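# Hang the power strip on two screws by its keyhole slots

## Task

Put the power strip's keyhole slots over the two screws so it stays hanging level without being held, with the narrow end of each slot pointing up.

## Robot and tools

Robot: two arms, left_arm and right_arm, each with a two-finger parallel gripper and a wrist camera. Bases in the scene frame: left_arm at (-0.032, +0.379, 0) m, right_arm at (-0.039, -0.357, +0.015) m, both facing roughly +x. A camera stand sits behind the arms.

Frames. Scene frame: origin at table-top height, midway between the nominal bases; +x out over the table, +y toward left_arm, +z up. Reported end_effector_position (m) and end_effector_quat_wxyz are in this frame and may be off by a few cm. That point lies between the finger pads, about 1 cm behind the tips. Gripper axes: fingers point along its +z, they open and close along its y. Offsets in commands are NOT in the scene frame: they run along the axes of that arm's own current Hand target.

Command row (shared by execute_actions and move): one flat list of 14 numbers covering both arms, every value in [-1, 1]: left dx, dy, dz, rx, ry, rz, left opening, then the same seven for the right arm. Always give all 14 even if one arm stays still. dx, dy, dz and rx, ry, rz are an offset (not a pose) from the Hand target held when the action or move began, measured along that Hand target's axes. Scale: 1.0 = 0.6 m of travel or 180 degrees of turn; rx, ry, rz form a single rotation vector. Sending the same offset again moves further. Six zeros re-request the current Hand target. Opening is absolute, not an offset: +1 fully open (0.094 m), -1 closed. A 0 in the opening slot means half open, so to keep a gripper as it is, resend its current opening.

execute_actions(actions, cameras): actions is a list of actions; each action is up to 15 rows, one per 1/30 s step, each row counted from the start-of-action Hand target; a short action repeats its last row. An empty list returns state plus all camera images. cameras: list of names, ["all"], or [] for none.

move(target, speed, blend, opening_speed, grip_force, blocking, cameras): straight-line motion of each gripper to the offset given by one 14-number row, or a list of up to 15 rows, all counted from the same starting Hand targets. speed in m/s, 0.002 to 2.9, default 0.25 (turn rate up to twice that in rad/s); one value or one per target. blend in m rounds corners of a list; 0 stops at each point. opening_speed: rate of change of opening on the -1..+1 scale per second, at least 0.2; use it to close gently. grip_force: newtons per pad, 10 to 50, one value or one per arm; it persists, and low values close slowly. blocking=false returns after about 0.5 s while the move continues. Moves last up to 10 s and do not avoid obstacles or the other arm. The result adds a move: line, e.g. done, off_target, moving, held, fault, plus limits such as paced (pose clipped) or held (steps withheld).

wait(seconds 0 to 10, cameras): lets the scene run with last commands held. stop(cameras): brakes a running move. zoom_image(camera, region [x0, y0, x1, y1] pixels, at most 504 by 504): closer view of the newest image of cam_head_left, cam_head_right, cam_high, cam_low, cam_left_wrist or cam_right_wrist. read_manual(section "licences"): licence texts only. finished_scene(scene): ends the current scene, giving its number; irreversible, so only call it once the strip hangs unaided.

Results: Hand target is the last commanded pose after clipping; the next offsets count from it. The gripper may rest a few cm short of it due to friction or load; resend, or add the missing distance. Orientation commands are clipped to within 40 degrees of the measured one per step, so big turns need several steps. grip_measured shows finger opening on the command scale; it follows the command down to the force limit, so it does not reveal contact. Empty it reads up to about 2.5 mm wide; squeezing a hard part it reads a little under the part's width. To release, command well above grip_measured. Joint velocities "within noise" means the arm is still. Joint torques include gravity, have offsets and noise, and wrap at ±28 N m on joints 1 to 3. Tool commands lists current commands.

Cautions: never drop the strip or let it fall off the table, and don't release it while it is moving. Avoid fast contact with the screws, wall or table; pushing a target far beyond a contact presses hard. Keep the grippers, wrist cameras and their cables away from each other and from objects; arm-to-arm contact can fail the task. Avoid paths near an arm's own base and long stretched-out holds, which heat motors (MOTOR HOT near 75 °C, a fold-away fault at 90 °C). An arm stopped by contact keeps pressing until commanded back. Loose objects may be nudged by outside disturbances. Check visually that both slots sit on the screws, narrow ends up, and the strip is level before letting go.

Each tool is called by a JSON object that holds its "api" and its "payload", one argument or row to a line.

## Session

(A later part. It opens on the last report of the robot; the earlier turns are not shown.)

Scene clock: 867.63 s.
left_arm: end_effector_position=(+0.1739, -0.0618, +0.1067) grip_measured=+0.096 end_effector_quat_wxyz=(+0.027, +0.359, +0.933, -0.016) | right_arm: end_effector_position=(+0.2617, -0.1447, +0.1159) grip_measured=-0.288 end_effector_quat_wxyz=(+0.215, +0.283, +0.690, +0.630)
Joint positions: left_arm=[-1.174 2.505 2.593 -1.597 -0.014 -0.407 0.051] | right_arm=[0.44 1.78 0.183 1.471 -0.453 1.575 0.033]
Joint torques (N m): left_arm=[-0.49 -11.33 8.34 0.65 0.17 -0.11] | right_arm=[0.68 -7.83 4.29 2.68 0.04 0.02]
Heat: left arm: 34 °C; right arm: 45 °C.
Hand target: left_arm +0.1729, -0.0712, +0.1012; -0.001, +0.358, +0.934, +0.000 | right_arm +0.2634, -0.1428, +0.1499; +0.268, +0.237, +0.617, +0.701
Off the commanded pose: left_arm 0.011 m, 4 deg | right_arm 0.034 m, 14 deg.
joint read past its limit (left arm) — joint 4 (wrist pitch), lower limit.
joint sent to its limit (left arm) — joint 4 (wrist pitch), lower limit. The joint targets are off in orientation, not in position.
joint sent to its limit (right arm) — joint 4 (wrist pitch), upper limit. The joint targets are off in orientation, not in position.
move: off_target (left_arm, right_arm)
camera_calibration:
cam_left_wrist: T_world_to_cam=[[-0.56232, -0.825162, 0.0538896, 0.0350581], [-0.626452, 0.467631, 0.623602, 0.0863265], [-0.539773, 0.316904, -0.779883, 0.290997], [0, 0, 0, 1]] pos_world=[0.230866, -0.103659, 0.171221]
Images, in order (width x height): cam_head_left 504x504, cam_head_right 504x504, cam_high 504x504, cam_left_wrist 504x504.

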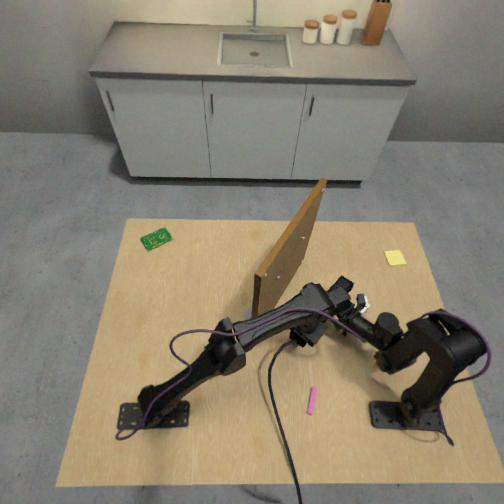

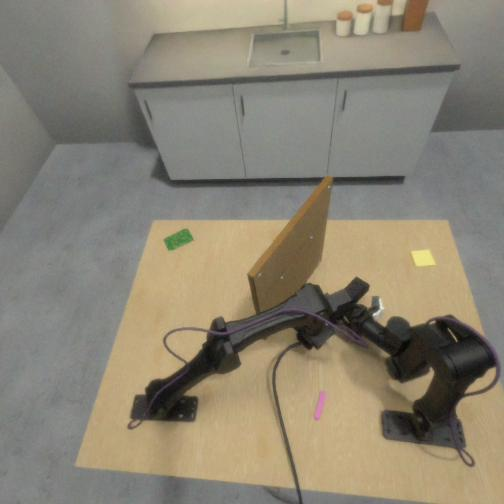

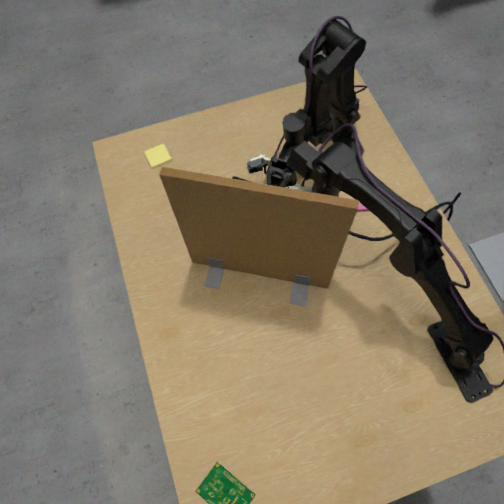

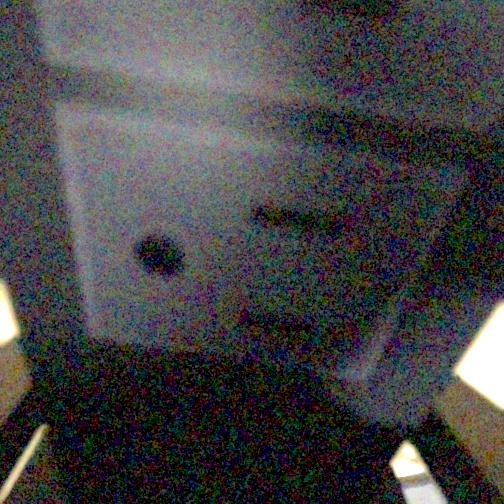

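{"api": "move", "payload": {
  "target": [
    [0,0,0,0,0,0,-0.02,0,0,0,0,0,0,-0.42],
    [0,0,0,0,0,0,-0.02,0,0,0,0,0,0,-0.1],
    [0,0,0,0,0,0,-0.02,0,0,-0.2,0,0,0,-0.1]
  ],
  "speed": 0.1,
  "opening_speed": 0.4,
  "cameras": ["cam_left_wrist","cam_head_right","cam_right_wrist"]
}}

Scene clock: 881.70 s.
left_arm: end_effector_position=(+0.1702, -0.0656, +0.1023) grip_measured=+0.058 end_effector_quat_wxyz=(+0.019, +0.357, +0.934, -0.023) | right_arm: end_effector_position=(+0.1881, -0.2314, +0.1340) grip_measured=-0.103 end_effector_quat_wxyz=(+0.164, +0.176, +0.701, +0.671)
Joint positions: left_arm=[-1.176 2.515 2.593 -1.589 0.006 -0.414 0.05] | right_arm=[-0.194 1.517 -0.007 1.342 -1.318 1.401 0.042]
Joint torques (N m): left_arm=[-0.1 -11.9 8.43 0.42 -0.03 -0.02] | right_arm=[-0.73 -3.89 3.56 1.29 -0.27 -0.08]
Heat: left arm: 33 °C; right arm: 45 °C.
Hand target: left_arm +0.1729, -0.0711, +0.1011; -0.001, +0.358, +0.934, +0.000 | right_arm +0.1840, -0.2313, +0.1348; +0.268, +0.237, +0.617, +0.701
Off the commanded pose: left_arm 0.006 m, 3 deg | right_arm 0.004 m, 17 deg.
joint read past its limit (left arm) — joint 4 (wrist pitch), lower limit.
joint sent to its limit (left arm) — joint 4 (wrist pitch), lower limit. The joint targets are off in orientation, not in position.
joint sent to its limit (right arm) — joint 3 (elbow), lower limit, where the elbow is as bent as it goes. The joint targets are off in orientation, not in position.
move: off_target (left_arm, right_arm); target 2's new opening was sent with right_arm's hand 0.034 m and 14 deg from that target
camera_calibration:
cam_left_wrist: T_world_to_cam=[[-0.558345, -0.826593, 0.0706694, 0.0275725], [-0.615842, 0.470046, 0.632293, 0.0858755], [-0.555867, 0.309517, -0.771499, 0.288223], [0, 0, 0, 1]] pos_world=[0.228494, -0.106784, 0.166117]
cam_right_wrist: T_world_to_cam=[[0.0708778, -0.141909, -0.987339, 0.0784116], [-0.976205, -0.213232, -0.0394309, 0.15601], [-0.204937, 0.96664, -0.153646, 0.383706], [0, 0, 0, 1]] pos_world=[0.225376, -0.326512, 0.142525]
Images, in order (width x height): cam_head_right 504x504, cam_left_wrist 504x504, cam_right_wrist 504x504.

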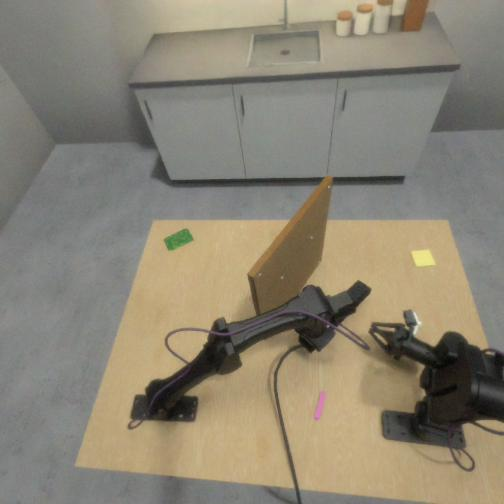

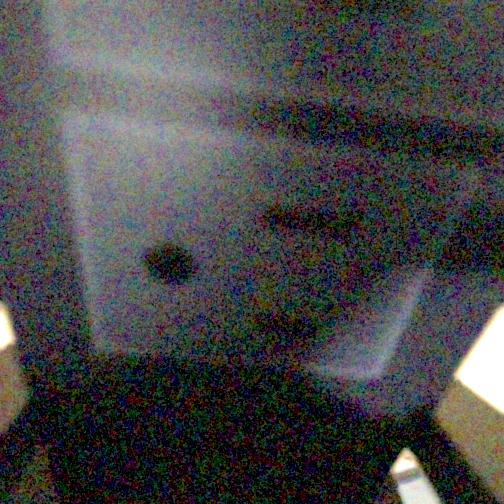

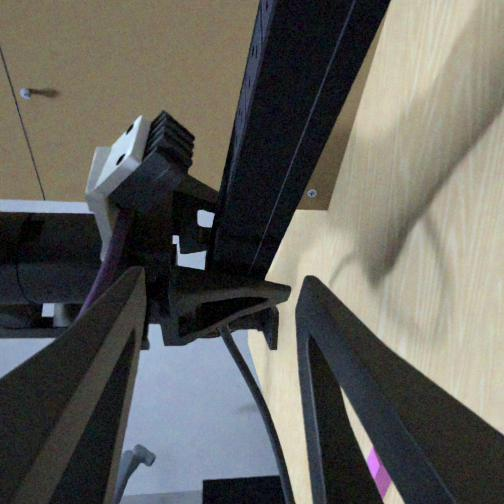

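{"api": "move", "payload": {
  "target": [
    [0,0,0.1,0,0,0,-0.02,0,0,0,0,0,0,-0.1],
    [0,0,0.125,0,0,0,-0.02,0,0,0,0,0,0,-0.1]
  ],
  "speed": 0.06,
  "cameras": ["cam_right_wrist"]
}}

Scene clock: 888.07 s.
left_arm: end_effector_position=(+0.1759, -0.0747, +0.0315) grip_measured=+0.055 end_effector_quat_wxyz=(+0.008, +0.357, +0.934, -0.006) | right_arm: end_effector_position=(+0.1881, -0.2314, +0.1339) grip_measured=-0.103 end_effector_quat_wxyz=(+0.164, +0.176, +0.701, +0.671)
Joint positions: left_arm=[-1.176 2.573 2.418 -1.395 -0.002 -0.414 0.05] | right_arm=[-0.194 1.517 -0.007 1.342 -1.318 1.401 0.042]
Joint torques (N m): left_arm=[-0.31 -13.53 4.94 0.25 0.06 -0.03] | right_arm=[-0.66 -3.44 3.56 1.36 -0.26 -0.07]
Heat: left arm: 33 °C; right arm: 43 °C.
Hand target: left_arm +0.1727, -0.0711, +0.0262; -0.001, +0.358, +0.934, +0.000 | right_arm +0.1849, -0.2314, +0.1349; +0.167, +0.170, +0.702, +0.671 (not the last commanded pose)
Off the commanded pose: left_arm 0.007 m, 1 deg | right_arm 0.004 m, 17 deg.
joint sent to its limit (right arm) — joint 3 (elbow), lower limit, where the elbow is as bent as it goes.
move: off_target (right_arm)
camera_calibration:
cam_right_wrist: T_world_to_cam=[[0.0704713, -0.141903, -0.987369, 0.0784103], [-0.976234, -0.213175, -0.0390393, 0.155976], [-0.204943, 0.966654, -0.153553, 0.383683], [0, 0, 0, 1]] pos_world=[0.225376, -0.326512, 0.142425]
Images, in order (width x height): cam_right_wrist 504x504.

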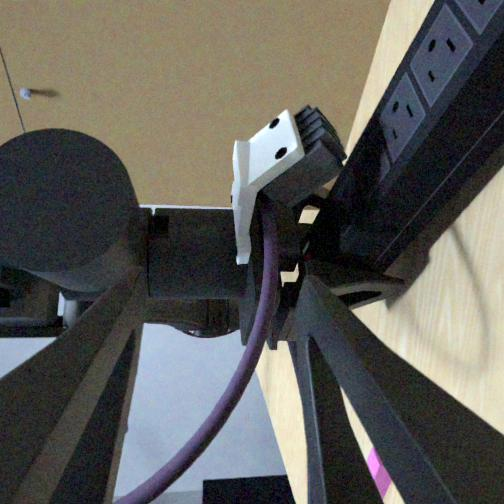

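{"api": "move", "payload": {
  "target": [
    [0,0,0.025,0,0,0,-0.02,0,0,0,0,0,0,-0.1],
    [0,0,0.025,0,0,0,0.25,0,0,0,0,0,0,-0.1],
    [0,0,-0.2,0,0,0,0.7,0,0,0,0,0,0,-0.1]
  ],
  "speed": [0.03,0.03,0.1],
  "opening_speed": 0.3,
  "cameras": ["cam_right_wrist","cam_left_wrist","cam_head_left"]
}}

Scene clock: 904.00 s.
left_arm: end_effector_position=(+0.1700, -0.0700, +0.1186) grip_measured=+0.698 end_effector_quat_wxyz=(+0.033, +0.356, +0.933, -0.042) | right_arm: end_effector_position=(+0.1881, -0.2314, +0.1339) grip_measured=-0.103 end_effector_quat_wxyz=(+0.164, +0.176, +0.701, +0.671)
Joint positions: left_arm=[-1.178 2.488 2.606 -1.583 0.013 -0.418 0.08] | right_arm=[-0.194 1.517 -0.007 1.342 -1.318 1.401 0.042]
Joint torques (N m): left_arm=[-0.08 -17.92 7.51 0.5 -0.08 0] | right_arm=[-0.66 -3.44 3.56 1.36 -0.26 -0.08]
Heat: left arm: 33 °C; right arm: 41 °C.
Hand target: left_arm +0.1729, -0.0712, +0.1461; -0.001, +0.358, +0.934, +0.000 | right_arm +0.1849, -0.2314, +0.1349; +0.167, +0.170, +0.702, +0.671
Off the commanded pose: left_arm 0.028 m, 6 deg | right_arm 0.003 m, 1 deg.
joint sent to its limit (left arm) — joint 4 (wrist pitch), lower limit. The joint targets are off in orientation, not in position.
joint sent to its limit (right arm) — joint 3 (elbow), lower limit, where the elbow is as bent as it goes. The joint targets still meet the commanded pose.
move: off_target (left_arm); target 2's new opening was sent with left_arm's hand 0.015 m and 2 deg from that target; target 3's new opening was sent with left_arm's hand 0.029 m and 6 deg from that target
camera_calibration:
cam_left_wrist: T_world_to_cam=[[-0.558019, -0.823628, 0.101248, 0.0191872], [-0.624323, 0.497067, 0.602615, 0.0844524], [-0.546658, 0.273059, -0.791583, 0.300198], [0, 0, 0, 1]] pos_world=[0.227538, -0.108147, 0.184797]
cam_right_wrist: T_world_to_cam=[[0.0704713, -0.141903, -0.987369, 0.0784103], [-0.976234, -0.213175, -0.0390393, 0.155976], [-0.204943, 0.966654, -0.153553, 0.383683], [0, 0, 0, 1]] pos_world=[0.225376, -0.326512, 0.142425]
Images, in order (width x height): cam_head_left 504x504, cam_left_wrist 504x504, cam_right_wrist 504x504.

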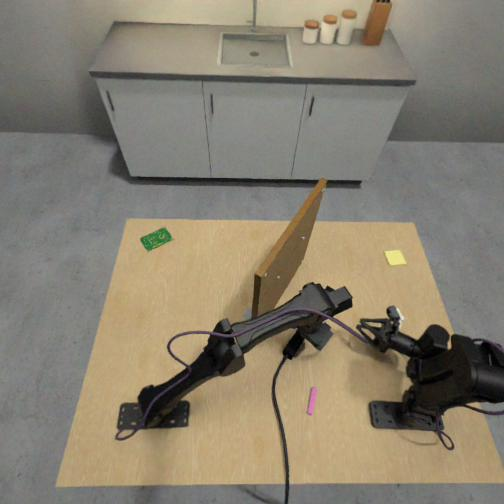

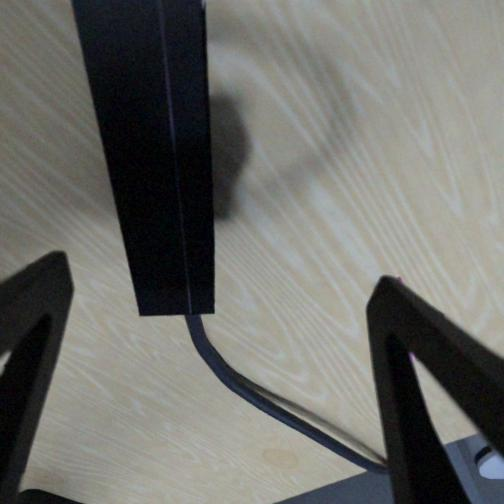

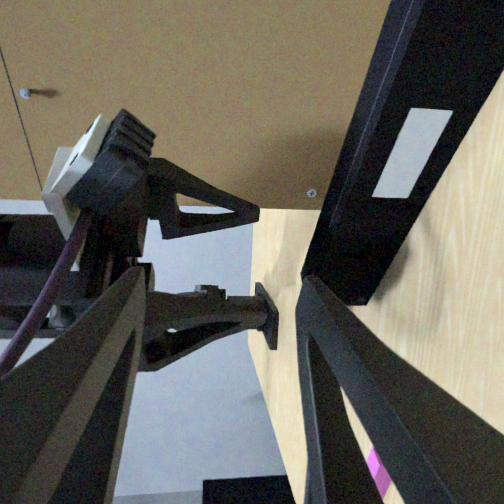

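{"api": "move", "payload": {
  "target": [
    [0,0,-0.12,0,0,0,0.7,0,0.15,0,0.25,0,0,1],
    [0.343,0.075,-0.17,0,0,0,0,0,0.15,0,0.25,0,0,1],
    [0.343,0.075,-0.17,0,0,0,0,0.028,0.069,0.24,0.484,-0.051,0.056,1]
  ],
  "cameras": ["cam_right_wrist","cam_head_left","cam_head_right"]
}}

Scene clock: 956.83 s.
left_arm: end_effector_position=(+0.0501, +0.0986, +0.2471) grip_measured=+0.002 end_effector_quat_wxyz=(+0.055, +0.358, +0.929, -0.080) | right_arm: end_effector_position=(+0.2349, -0.0932, +0.1680) grip_measured=+0.997 end_effector_quat_wxyz=(-0.006, +0.338, +0.941, +0.010)
Joint positions: left_arm=[-1.317 1.559 1.772 -1.589 0.009 -0.549 0.047] | right_arm=[0.799 1.996 1.935 -1.497 -0.019 1.446 0.094]
Joint torques (N m): left_arm=[-0.35 -6.94 5.39 0.74 -0.09 -0.09] | right_arm=[0.25 -8.1 10.43 0.07 0.17 0.13]
Heat: left arm: 41 °C; right arm: 38 °C.
Hand target: left_arm +0.0500, +0.0997, +0.2485; -0.001, +0.358, +0.934, +0.000 | right_arm +0.2371, -0.0944, +0.1700; +0.001, +0.341, +0.940, +0.001
Off the commanded pose: left_arm 0.002 m, 11 deg | right_arm 0.003 m, 1 deg.
joint read past its limit (left arm) — joint 4 (wrist pitch), lower limit.
joint sent to its limit (left arm) — joint 4 (wrist pitch), lower limit. The joint targets are off in orientation, not in position.
move: off_target (left_arm); target 2's new opening was sent with left_arm's hand 0.002 m and 11 deg from that target
camera_calibration:
cam_right_wrist: T_world_to_cam=[[-0.525229, -0.850418, 0.0304016, 0.0313175], [-0.632778, 0.4142, 0.65424, 0.0937759], [-0.56897, 0.324388, -0.755675, 0.391665], [0, 0, 0, 1]] pos_world=[0.298634, -0.13926, 0.233667]
Images, in order (width x height): cam_head_left 504x504, cam_head_right 504x504, cam_right_wrist 504x504.

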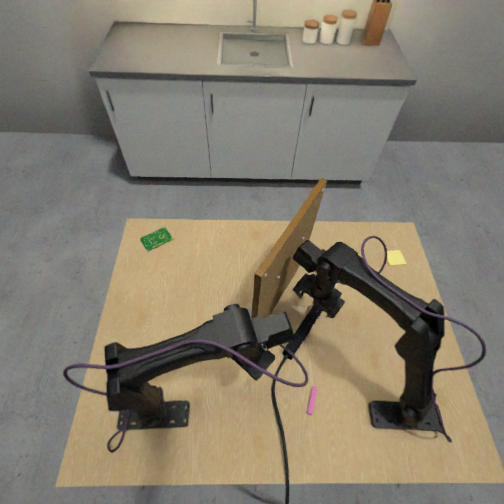

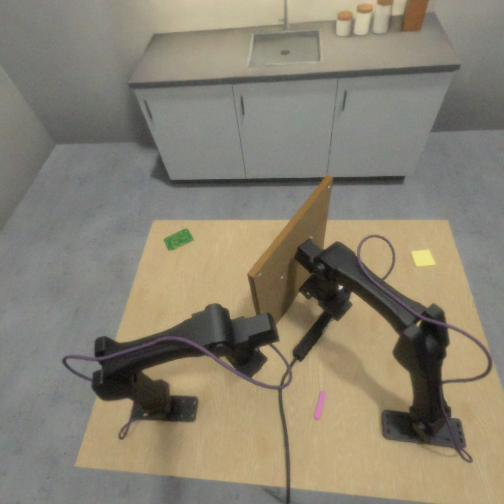

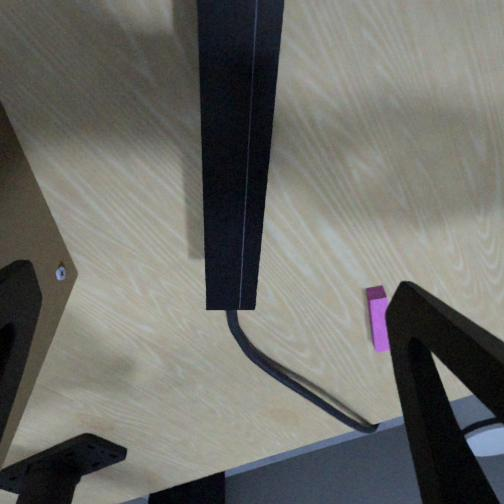

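{"api": "move", "payload": {
  "target": [
    [0,0,0,0,0,0,0,0,-0.013,0.227,0,0,0,1],
    [0,0,0,0,0,0,0,0,-0.013,0.227,0,0,0,-0.42],
    [0,0,0,0,0,0,0,0,-0.013,-0.08,0,0,0,-0.42]
  ],
  "opening_speed": 0.8,
  "cameras": ["cam_head_left"]
}}

Scene clock: 968.90 s.
left_arm: end_effector_position=(+0.0501, +0.0986, +0.2471) grip_measured=+0.002 end_effector_quat_wxyz=(+0.055, +0.358, +0.929, -0.080) | right_arm: end_effector_position=(+0.2307, -0.0973, +0.1970) grip_measured=-0.285 end_effector_quat_wxyz=(+0.004, +0.335, +0.942, +0.026)
Joint positions: left_arm=[-1.317 1.559 1.772 -1.589 0.009 -0.549 0.047] | right_arm=[0.8 1.958 1.997 -1.561 -0.016 1.441 0.034]
Joint torques (N m): left_arm=[-0.43 -6.74 5.45 0.73 -0.11 -0.12] | right_arm=[-0.08 -12.23 10.21 0.21 0.12 0.13]
Heat: left arm: 37 °C; right arm: 36 °C.
Hand target: left_arm +0.0500, +0.0997, +0.2485; -0.001, +0.358, +0.934, +0.000 | right_arm +0.2319, -0.1003, +0.2180; +0.001, +0.341, +0.940, +0.001
Off the commanded pose: left_arm 0.002 m, 11 deg | right_arm 0.021 m, 3 deg.
joint read past its limit (left arm) — joint 4 (wrist pitch), lower limit.
joint sent to its limit (left arm) — joint 4 (wrist pitch), lower limit. The joint targets are off in orientation, not in position.
joint sent to its limit (right arm) — joint 4 (wrist pitch), lower limit. The joint targets are off in orientation, not in position.
move: off_target (left_arm, right_arm)
Images, in order (width x height): cam_head_left 504x504.

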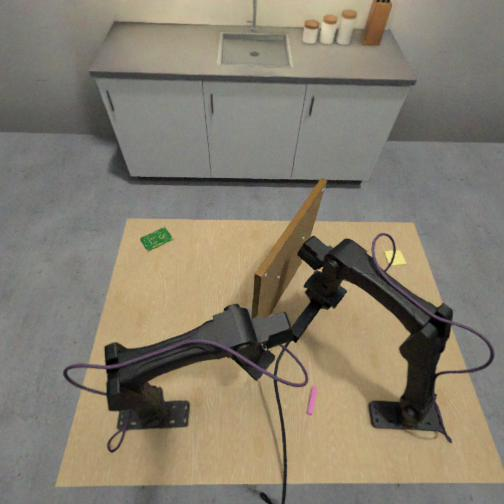

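{"api": "move", "payload": {
  "target": [
    [0,0,0,0,0,0,0,-0.305,-0.135,0.067,0,0,0,-0.42],
    [0,0,0,0,0,0,0,-0.305,-0.135,0.067,0,0,-0.52,-0.42],
    [0,0,0,0,0,0,0,-0.305,-0.135,0.067,0,0,0.985,-0.42]
  ],
  "blend": [0.02,0.02,0],
  "speed": 0.4,
  "cameras": ["cam_head_left","cam_head_right","cam_high","cam_left_wrist"]
}}

Scene clock: 991.27 s.
left_arm: end_effector_position=(+0.0501, +0.0986, +0.2471) grip_measured=+0.002 end_effector_quat_wxyz=(+0.055, +0.358, +0.929, -0.080) | right_arm: end_effector_position=(+0.2898, -0.2713, +0.1705) grip_measured=-0.289 end_effector_quat_wxyz=(+0.031, +0.906, -0.419, -0.046)
Joint positions: left_arm=[-1.317 1.559 1.772 -1.589 0.009 -0.549 0.047] | right_arm=[0.29 1.954 1.879 -1.607 -0.01 -2.029 0.033]
Joint torques (N m): left_arm=[-0.32 -7.16 5.29 0.73 -0.05 -0.11] | right_arm=[0.14 -8.83 11.12 0.78 0.92 -0.53]
Heat: left arm: 32 °C; right arm: 35 °C.
Hand target: left_arm +0.0500, +0.0997, +0.2485; -0.001, +0.358, +0.934, +0.000 | right_arm +0.3206, -0.2798, +0.1778; -0.001, +0.948, -0.319, +0.001
Off the commanded pose: left_arm 0.002 m, 11 deg | right_arm 0.033 m, 14 deg.
joint read past its limit (left arm) — joint 4 (wrist pitch), lower limit.
joint read past its limit (right arm) — joint 4 (wrist pitch), lower limit.
joint sent to its limit (left arm) — joint 4 (wrist pitch), lower limit. The joint targets are off in orientation, not in position.
joint sent to its limit (right arm) — joint 6 (wrist roll), lower limit. The joint targets are off in orientation, not in position.
move: off_target (left_arm, right_arm)
camera_calibration:
cam_left_wrist: T_world_to_cam=[[-0.567277, -0.807229, 0.163031, 0.0617202], [-0.62867, 0.552356, 0.547428, -0.14323], [-0.531951, 0.20805, -0.820819, 0.303277], [0, 0, 0, 1]] pos_world=[0.106296, 0.0658396, 0.317281]
Images, in order (width x height): cam_head_left 504x504, cam_head_right 504x504, cam_high 504x504, cam_left_wrist 504x504.

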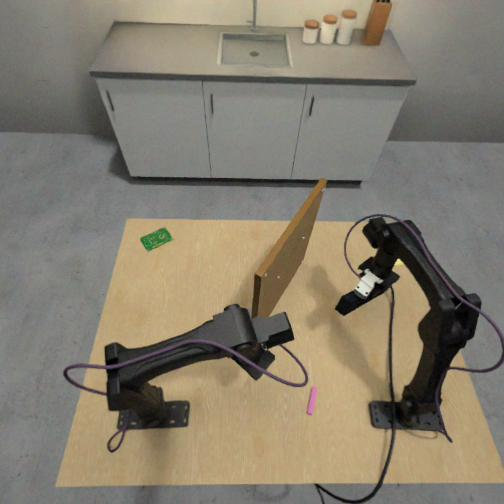

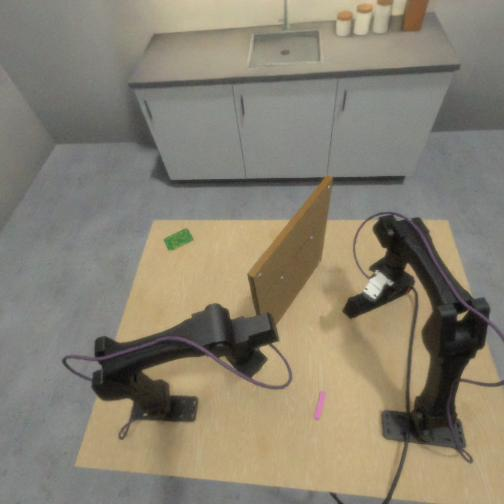

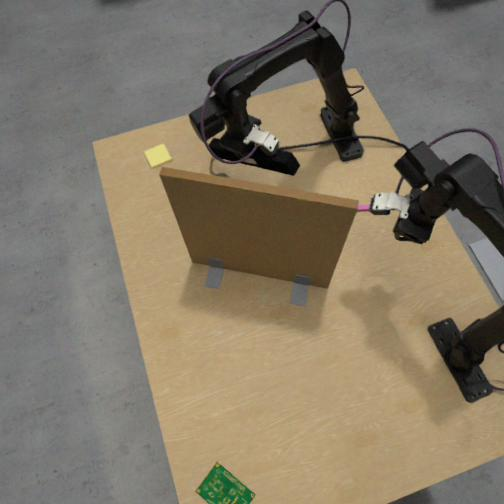

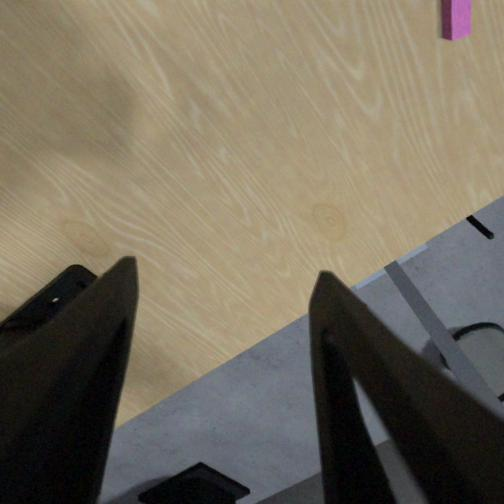

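{"api": "move", "payload": {
  "target": [
    [0,0,0,0,0,0,0,-0.252,-0.123,0,0,0,0,-0.42],
    [0,0,0,0,0,0,0,-0.252,-0.123,0.22,0,0,0,-0.42],
    [0,0,0,0,0,0,0,-0.252,-0.123,0.246,0,0,0,-0.42]
  ],
  "speed": [0.2,0.15,0.03],
  "cameras": ["cam_head_left","cam_left_wrist"]
}}

Scene clock: 1009.47 s.
left_arm: end_effector_position=(+0.0501, +0.0986, +0.2471) grip_measured=+0.002 end_effector_quat_wxyz=(+0.055, +0.358, +0.929, -0.080) | right_arm: end_effector_position=(+0.2318, -0.1348, +0.0410) grip_measured=-0.289 end_effector_quat_wxyz=(+0.014, +0.937, -0.347, -0.016)
Joint positions: left_arm=[-1.317 1.559 1.772 -1.589 0.009 -0.549 0.047] | right_arm=[0.721 1.972 1.389 -1.029 -0.013 -1.753 0.033]
Joint torques (N m): left_arm=[-0.51 -6.99 5.42 0.75 -0.07 -0.13] | right_arm=[-0.38 -7.09 6.37 0.88 0.13 -0.55]
Heat: left arm: 31 °C; right arm: 34 °C.
Hand target: left_arm +0.0500, +0.0997, +0.2485; -0.001, +0.358, +0.934, +0.000 | right_arm +0.2449, -0.1295, +0.0302; -0.001, +0.948, -0.319, +0.001
Off the commanded pose: left_arm 0.002 m, 11 deg | right_arm 0.018 m, 4 deg.
joint read past its limit (left arm) — joint 4 (wrist pitch), lower limit.
joint sent to its limit (left arm) — joint 4 (wrist pitch), lower limit. The joint targets are off in orientation, not in position.
move: off_target (left_arm, right_arm)
camera_calibration:
cam_left_wrist: T_world_to_cam=[[-0.567277, -0.807229, 0.163031, 0.0617202], [-0.62867, 0.552356, 0.547428, -0.14323], [-0.531951, 0.20805, -0.820819, 0.303277], [0, 0, 0, 1]] pos_world=[0.106296, 0.0658396, 0.317281]
Images, in order (width x height): cam_head_left 504x504, cam_left_wrist 504x504.

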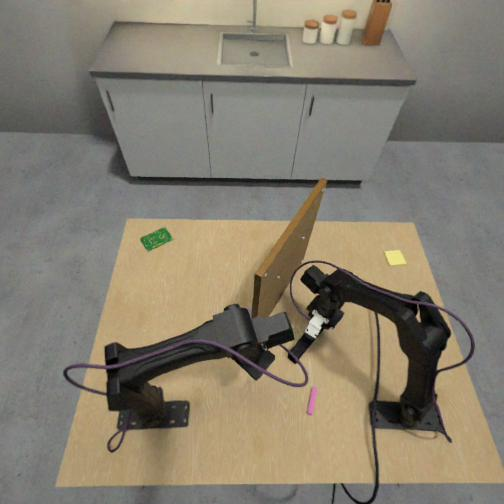

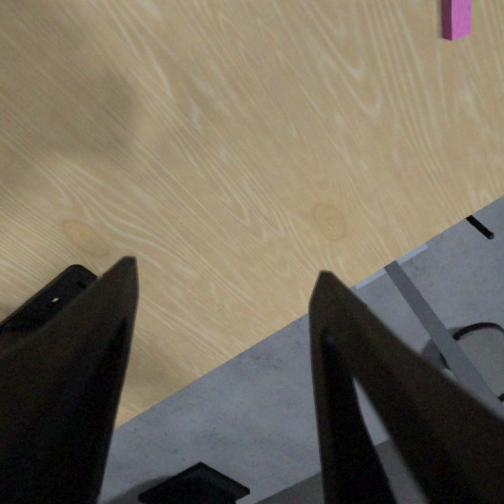

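{"api": "move", "payload": {
  "target": [
    [0,0,0,0,0,0,0,0,0,0.013,0,0,0,-0.42],
    [0,0,0,0,0,0,0,0,0,0.013,0,0,0,0.1],
    [0,0,0,0,0,0,0,0,0,-0.23,0,0,0,0.3],
    [0,0,0,0,0,0,0,0.1,0.22,-0.23,0,0,0,0.3]
  ],
  "speed": [0.03,0.03,0.15,0.25],
  "opening_speed": 0.5,
  "cameras": ["cam_head_left","cam_head_right","cam_right_wrist"]
}}

Scene clock: 1022.93 s.
left_arm: end_effector_position=(+0.0501, +0.0986, +0.2471) grip_measured=+0.002 end_effector_quat_wxyz=(+0.055, +0.358, +0.929, -0.080) | right_arm: end_effector_position=(+0.2136, -0.2685, +0.1650) grip_measured=+0.297 end_effector_quat_wxyz=(+0.018, +0.938, -0.345, +0.001)
Joint positions: left_arm=[-1.317 1.559 1.772 -1.589 0.009 -0.549 0.047] | right_arm=[0.396 1.576 1.408 -1.424 0.028 -2.083 0.061]
Joint torques (N m): left_arm=[-0.29 -6.91 5.42 0.77 -0.05 -0.1] | right_arm=[-0.24 -7.92 6.16 0.33 0.07 -0.04]
Heat: left arm: 30 °C; right arm: 34 °C.
Hand target: left_arm +0.0500, +0.0997, +0.2485; -0.001, +0.358, +0.934, +0.000 | right_arm +0.2128, -0.2711, +0.1680; -0.001, +0.948, -0.319, +0.001
Off the commanded pose: left_arm 0.002 m, 11 deg | right_arm 0.004 m, 4 deg.
joint read past its limit (left arm) — joint 4 (wrist pitch), lower limit.
joint sent to its limit (left arm) — joint 4 (wrist pitch), lower limit. The joint targets are off in orientation, not in position.
joint sent to its limit (right arm) — joint 6 (wrist roll), lower limit. The joint targets are off in orientation, not in position.
move: off_target (left_arm, right_arm); target 2's new opening was sent with right_arm's hand 0.022 m and 4 deg from that target; target 3's new opening was sent with right_arm's hand 0.020 m and 2 deg from that target
camera_calibration:
cam_right_wrist: T_world_to_cam=[[0.53886, 0.842287, 0.0135456, 0.101175], [0.635019, -0.416719, 0.650458, -0.338354], [0.553517, -0.341904, -0.759422, 0.0161468], [0, 0, 0, 1]] pos_world=[0.151404, -0.220697, 0.230977]
Images, in order (width x height): cam_head_left 504x504, cam_head_right 504x504, cam_right_wrist 504x504.

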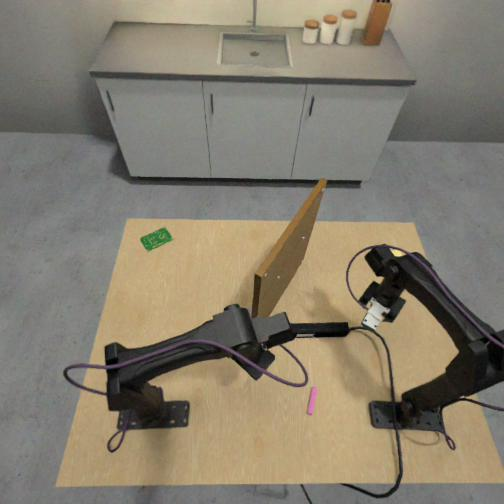

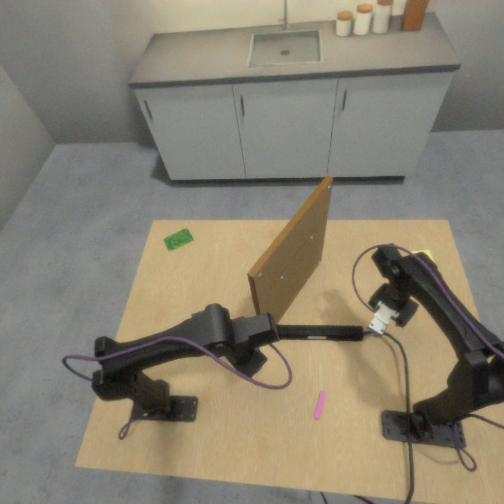

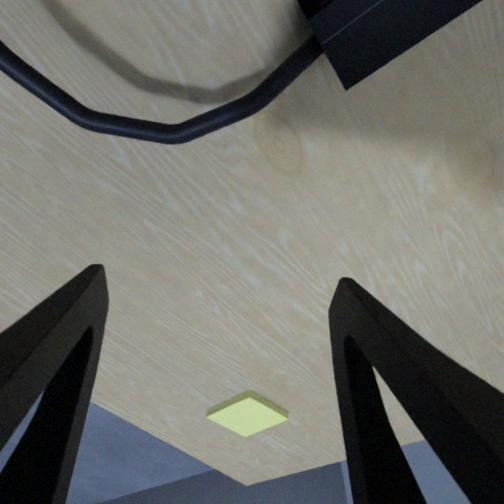

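{"api": "zoom_image", "payload": {
  "camera": "cam_head_right",
  "region": [260, 300, 400, 360]
}}

{"api": "zoom_image", "payload": {
  "camera": "cam_right_wrist",
  "region": [250, 0, 504, 120]
}}

Scaled by 3.600 from the camera's 504x504 image, which has a finer 720x720 frame.

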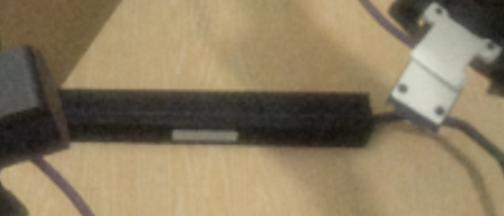

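Scaled by 1.984 from the camera's 504x504 image, which has a finer 720x720 frame.

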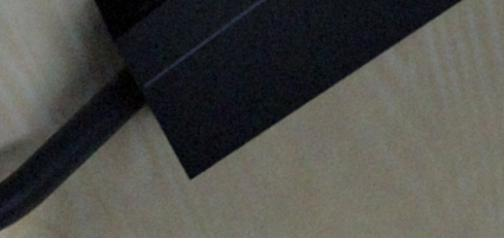

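{"api": "move", "payload": {
  "target": [
    [0,0,0,0,0,0,0,0,0,-0.05,0,0,0.6,1],
    [0,0,0,0,0,0,0,-0.183,-0.219,0.0,0,0,-0.82,1]
  ],
  "cameras": ["cam_head_left","cam_right_wrist"]
}}

Scene clock: 1100.60 s.
left_arm: end_effector_position=(+0.0501, +0.0986, +0.2471) grip_measured=+0.002 end_effector_quat_wxyz=(+0.055, +0.358, +0.929, -0.080) | right_arm: end_effector_position=(+0.2004, -0.1066, +0.1661) grip_measured=+0.997 end_effector_quat_wxyz=(-0.002, +0.568, +0.823, -0.006)
Joint positions: left_arm=[-1.317 1.559 1.772 -1.589 0.009 -0.549 0.047] | right_arm=[0.848 1.876 1.762 -1.469 -0.003 2.014 0.094]
Joint torques (N m): left_arm=[-0.2 -7.09 5.42 0.75 -0.07 -0.06] | right_arm=[0.53 -6.98 10.39 0.27 0 0.11]
Heat: left arm: 28 °C; right arm: 31 °C.
Hand target: left_arm +0.0500, +0.0997, +0.2485; -0.001, +0.358, +0.934, +0.000 | right_arm +0.2047, -0.1001, +0.1682; +0.000, +0.571, +0.821, +0.001
Off the commanded pose: left_arm 0.002 m, 11 deg | right_arm 0.008 m, 1 deg.
joint read past its limit (left arm) — joint 4 (wrist pitch), lower limit.
joint sent to its limit (left arm) — joint 4 (wrist pitch), lower limit. The joint targets are off in orientation, not in position.
move: off_target (left_arm)
camera_calibration:
cam_right_wrist: T_world_to_cam=[[-0.877537, -0.475756, 0.0598653, 0.107553], [-0.331569, 0.692239, 0.64099, 0.0501495], [-0.346396, 0.542643, -0.765211, 0.355301], [0, 0, 0, 1]] pos_world=[0.234084, -0.176348, 0.233296]
Images, in order (width x height): cam_head_left 504x504, cam_right_wrist 504x504.

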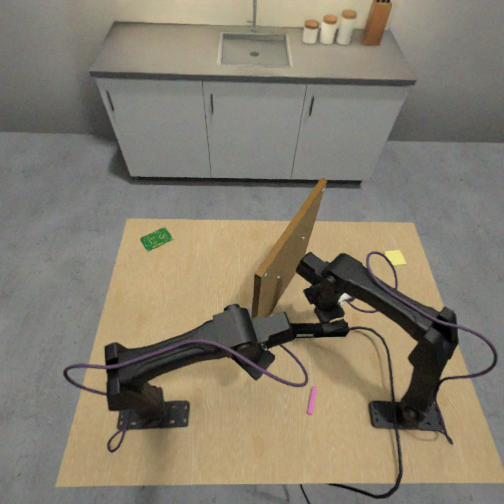

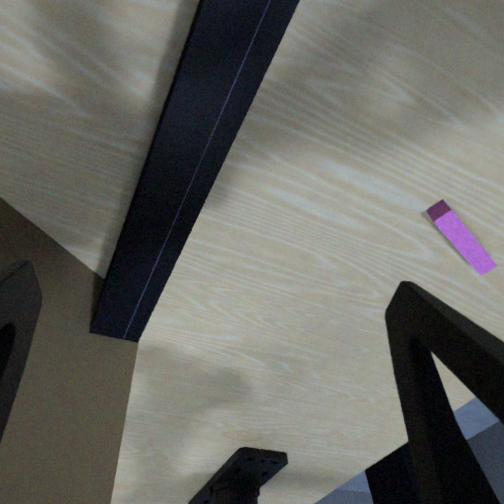

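{"api": "move", "payload": {
  "target": [
    [0,0,0,0,0,0,0,-0.014,0.01,0.228,0,0,0.03,1],
    [0,0,0,0,0,0,0,-0.014,0.01,0.228,0,0,0.03,-0.42],
    [0,0,0,0,0,0,0,-0.014,0.01,0.03,0,0,0,-0.42],
    [0,0,0,0,0,0,0,-0.107,0.112,0.03,0,0,-0.21,-0.42]
  ],
  "opening_speed": 0.8,
  "cameras": ["cam_head_left","cam_right_wrist","cam_high"]
}}

Scene clock: 1120.30 s.
left_arm: end_effector_position=(+0.0501, +0.0986, +0.2471) grip_measured=+0.002 end_effector_quat_wxyz=(+0.055, +0.358, +0.929, -0.080) | right_arm: end_effector_position=(+0.2449, -0.1479, +0.1487) grip_measured=-0.287 end_effector_quat_wxyz=(-0.075, +0.299, +0.950, -0.043)
Joint positions: left_arm=[-1.317 1.559 1.772 -1.589 0.009 -0.549 0.047] | right_arm=[0.643 2.051 1.923 -1.604 -0.064 1.205 0.033]
Joint torques (N m): left_arm=[-0.39 -7.01 5.52 0.72 -0.11 -0.14] | right_arm=[-1.02 -8.69 11.96 1.13 0.66 -0.46]
Heat: left arm: 28 °C; right arm: 31 °C.
Hand target: left_arm +0.0500, +0.0997, +0.2485; -0.001, +0.358, +0.934, +0.000 | right_arm +0.2901, -0.1367, +0.1502; +0.001, +0.274, +0.962, +0.001
Off the commanded pose: left_arm 0.002 m, 11 deg | right_arm 0.047 m, 11 deg.
joint read past its limit (left arm) — joint 4 (wrist pitch), lower limit.
joint read past its limit (right arm) — joint 4 (wrist pitch), lower limit.
joint sent to its limit (left arm) — joint 4 (wrist pitch), lower limit. The joint targets are off in orientation, not in position.
move: off_target (left_arm, right_arm)
camera_calibration:
cam_right_wrist: T_world_to_cam=[[-0.439009, -0.884666, 0.156959, -0.0543439], [-0.551022, 0.40308, 0.730685, 0.102323], [-0.70968, 0.23429, -0.664427, 0.408122], [0, 0, 0, 1]] pos_world=[0.32216, -0.184939, 0.204931]
Images, in order (width x height): cam_head_left 504x504, cam_high 504x504, cam_right_wrist 504x504.

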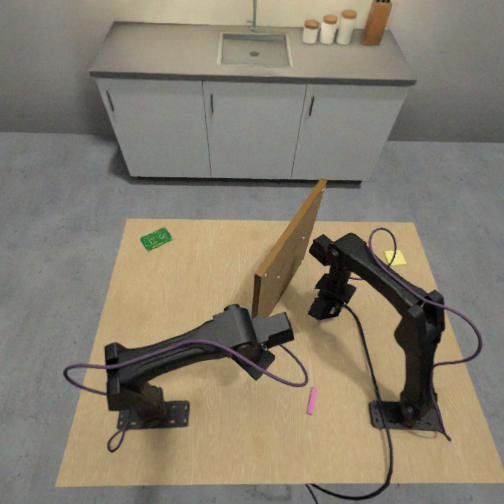

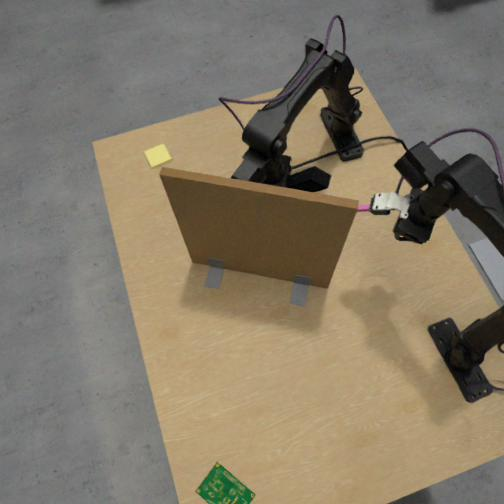

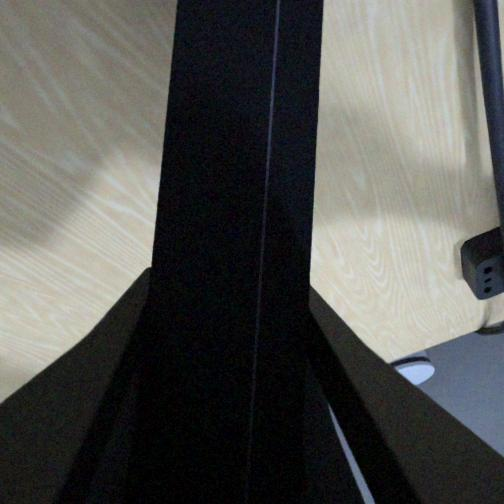

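{"api": "move", "payload": {
  "target": [0,0,0,0,0,0,0,0,0,0,-0.52,0,0,-0.42],
  "cameras": ["cam_head_left","cam_left_wrist","cam_head_right"]
}}

Scene clock: 1129.30 s.
left_arm: end_effector_position=(+0.0501, +0.0986, +0.2471) grip_measured=+0.002 end_effector_quat_wxyz=(+0.055, +0.358, +0.929, -0.080) | right_arm: end_effector_position=(+0.2832, -0.1392, +0.1203) grip_measured=-0.289 end_effector_quat_wxyz=(+0.139, +0.245, +0.692, +0.664)
Joint positions: left_arm=[-1.317 1.559 1.772 -1.589 0.009 -0.549 0.047] | right_arm=[0.314 1.876 0.338 1.43 -0.75 1.631 0.033]
Joint torques (N m): left_arm=[-0.23 -7.08 5.19 0.75 -0.05 -0.09] | right_arm=[0.43 -5.39 6.04 2.97 0.03 -0.31]
Heat: left arm: 28 °C; right arm: 33 °C.
Hand target: left_arm +0.0500, +0.0997, +0.2485; -0.001, +0.358, +0.934, +0.000 | right_arm +0.2901, -0.1367, +0.1503; +0.200, +0.187, +0.658, +0.702
Off the commanded pose: left_arm 0.002 m, 11 deg | right_arm 0.031 m, 11 deg.
joint read past its limit (left arm) — joint 4 (wrist pitch), lower limit.
joint sent to its limit (left arm) — joint 4 (wrist pitch), lower limit. The joint targets are off in orientation, not in position.
joint sent to its limit (right arm) — joint 4 (wrist pitch), upper limit. The joint targets still meet the commanded pose.
move: off_target (left_arm, right_arm)
camera_calibration:
cam_left_wrist: T_world_to_cam=[[-0.567277, -0.807229, 0.163031, 0.0617202], [-0.62867, 0.552356, 0.547428, -0.14323], [-0.531951, 0.20805, -0.820819, 0.303277], [0, 0, 0, 1]] pos_world=[0.106296, 0.0658396, 0.317281]
Images, in order (width x height): cam_head_left 504x504, cam_head_right 504x504, cam_left_wrist 504x504.

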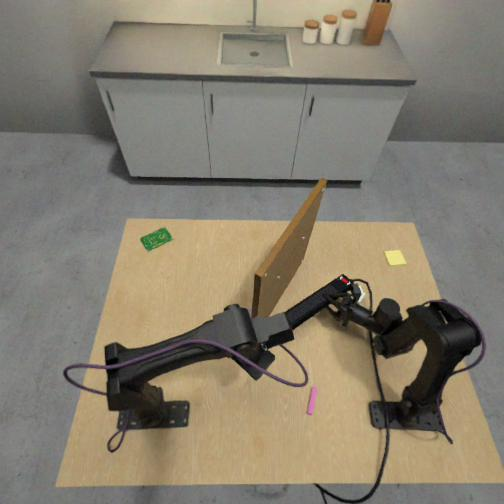

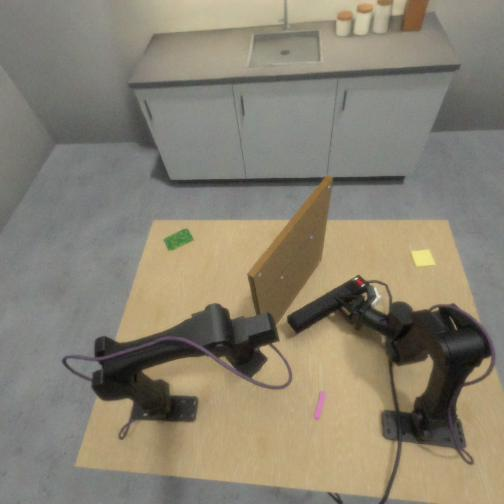

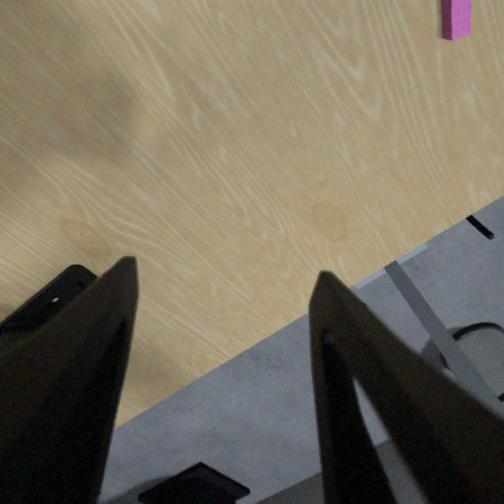

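{"api": "move", "payload": {
  "target": [-0.321,-0.07,0.067,0,0,-0.055,0.8,0,0,0,0,0,0,-0.42],
  "cameras": ["cam_left_wrist"]
}}

Scene clock: 1138.43 s.
left_arm: end_effector_position=(+0.1618, -0.0590, +0.2082) grip_measured=+0.798 end_effector_quat_wxyz=(+0.089, +0.278, +0.950, -0.113) | right_arm: end_effector_position=(+0.2833, -0.1393, +0.1203) grip_measured=-0.289 end_effector_quat_wxyz=(+0.139, +0.245, +0.692, +0.664)
Joint positions: left_arm=[-1.186 2.272 2.564 -1.574 0.009 -0.584 0.084] | right_arm=[0.314 1.876 0.338 1.43 -0.749 1.631 0.033]
Joint torques (N m): left_arm=[0.28 -10.65 8.12 0.76 -0.04 -0.14] | right_arm=[0.43 -5.38 6.04 2.97 0.01 -0.3]
Heat: left arm: 28 °C; right arm: 37 °C.
Hand target: left_arm +0.1653, -0.0602, +0.2080; -0.001, +0.276, +0.961, +0.000 | right_arm +0.2901, -0.1367, +0.1503; +0.200, +0.187, +0.658, +0.702
Off the commanded pose: left_arm 0.004 m, 17 deg | right_arm 0.031 m, 11 deg.
joint sent to its limit (left arm) — joint 4 (wrist pitch), lower limit. The joint targets are off in orientation, not in position.
joint sent to its limit (right arm) — joint 4 (wrist pitch), upper limit. The joint targets still meet the commanded pose.
move: off_target (left_arm, right_arm)
camera_calibration:
cam_left_wrist: T_world_to_cam=[[-0.432823, -0.872306, 0.22748, -0.0348218], [-0.727506, 0.487006, 0.483281, 0.0607906], [-0.532353, 0.0436828, -0.845395, 0.359066], [0, 0, 0, 1]] pos_world=[0.220304, -0.0756656, 0.282095]
Images, in order (width x height): cam_left_wrist 504x504.

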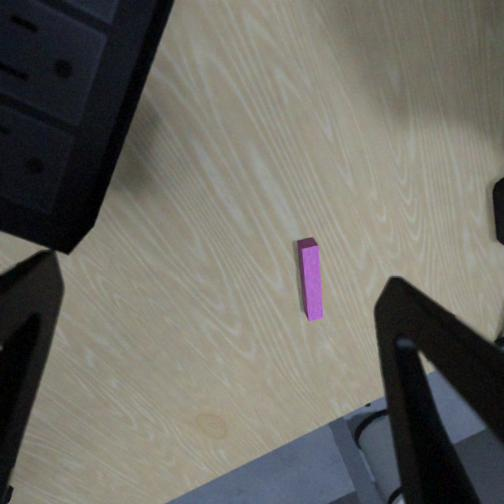

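{"api": "zoom_image", "payload": {
  "camera": "cam_left_wrist",
  "region": [0, 0, 250, 260]
}}

Scaled by 1.938 from the camera's 504x504 image, which has a finer 720x720 frame.

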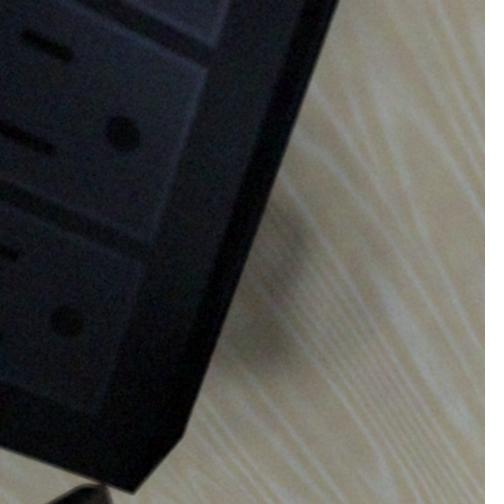

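{"api": "move", "payload": {
  "target": [-0.052,-0.002,0,0,0,0.05,0.8,0,0.007,-0.099,0,0,0,-0.42],
  "cameras": ["cam_left_wrist"]
}}

Scene clock: 1175.93 s.
left_arm: end_effector_position=(+0.1878, -0.0754, +0.2126) grip_measured=+0.798 end_effector_quat_wxyz=(+0.126, +0.341, +0.923, -0.128) | right_arm: end_effector_position=(+0.2566, -0.1860, +0.1172) grip_measured=-0.289 end_effector_quat_wxyz=(+0.135, +0.254, +0.693, +0.661)
Joint positions: left_arm=[-1.152 2.368 2.735 -1.576 0.009 -0.414 0.084] | right_arm=[0.129 1.798 0.197 1.451 -0.927 1.602 0.033]
Joint torques (N m): left_arm=[0.31 -10.24 8.14 0.9 -0.05 0.07] | right_arm=[-0.83 -8.06 4.3 2.68 -0.28 -0.24]
Heat: left arm: 30 °C; right arm: 43 °C.
Hand target: left_arm +0.1911, -0.0777, +0.2078; -0.001, +0.350, +0.937, +0.000 | right_arm +0.2588, -0.1873, +0.1506; +0.200, +0.187, +0.658, +0.702
Off the commanded pose: left_arm 0.006 m, 21 deg | right_arm 0.034 m, 12 deg.
joint sent to its limit (left arm) — joint 4 (wrist pitch), lower limit. The joint targets are off in orientation, not in position.
joint sent to its limit (right arm) — joint 4 (wrist pitch), upper limit. The joint targets are off in orientation, not in position.
move: off_target (left_arm, right_arm)
camera_calibration:
cam_left_wrist: T_world_to_cam=[[-0.557707, -0.799038, 0.224724, -0.00925081], [-0.693996, 0.597405, 0.401841, 0.104964], [-0.455338, 0.0681519, -0.887707, 0.373702], [0, 0, 0, 1]] pos_world=[0.237846, -0.0955665, 0.291638]
Images, in order (width x height): cam_left_wrist 504x504.

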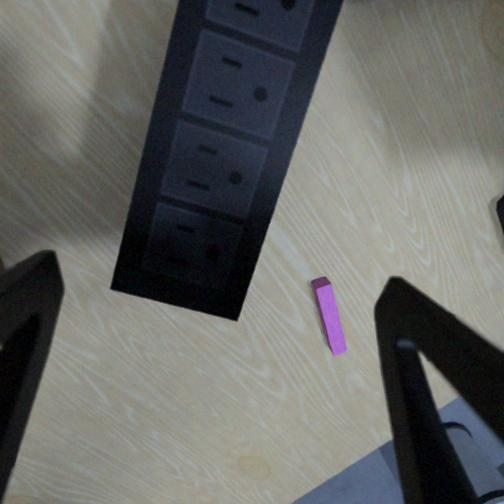

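{"api": "move", "payload": {
  "target": [
    [-0.025,0.022,0,0,0,0.067,0.8,0,0,0,0,0,0,-0.42],
    [-0.025,0.022,0.06,0,0,0.067,0.8,0,0,0,0,0,0,-0.42]
  ],
  "speed": 0.12,
  "cameras": ["cam_left_wrist"]
}}

Scene clock: 1191.43 s.
left_arm: end_effector_position=(+0.2081, -0.0792, +0.1867) grip_measured=+0.798 end_effector_quat_wxyz=(+0.131, +0.438, +0.883, -0.101) | right_arm: end_effector_position=(+0.2564, -0.1860, +0.1172) grip_measured=-0.289 end_effector_quat_wxyz=(+0.135, +0.254, +0.693, +0.661)
Joint positions: left_arm=[-1.12 2.455 2.792 -1.576 0.009 -0.168 0.084] | right_arm=[0.129 1.798 0.197 1.451 -0.928 1.602 0.033]
Joint torques (N m): left_arm=[0.43 -10.89 5.31 0.88 -0.08 0.08] | right_arm=[-0.84 -8.09 4.3 2.68 -0.26 -0.24]
Heat: left arm: 30 °C; right arm: 43 °C.
Hand target: left_arm +0.2111, -0.0776, +0.1718; -0.001, +0.447, +0.895, +0.000 | right_arm +0.2588, -0.1873, +0.1506; +0.200, +0.187, +0.658, +0.702
Off the commanded pose: left_arm 0.015 m, 19 deg | right_arm 0.034 m, 12 deg.
joint sent to its limit (left arm) — joint 4 (wrist pitch), lower limit. The joint targets are off in orientation, not in position.
joint sent to its limit (right arm) — joint 4 (wrist pitch), upper limit. The joint targets are off in orientation, not in position.
move: off_target (left_arm, right_arm)
camera_calibration:
cam_left_wrist: T_world_to_cam=[[-0.717639, -0.682483, 0.138606, 0.0634057], [-0.588989, 0.700996, 0.402115, 0.11804], [-0.371599, 0.206936, -0.905037, 0.357], [0, 0, 0, 1]] pos_world=[0.247687, -0.113348, 0.266845]
Images, in order (width x height): cam_left_wrist 504x504.

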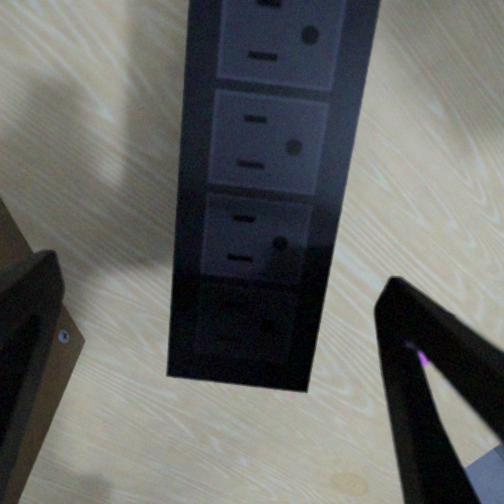

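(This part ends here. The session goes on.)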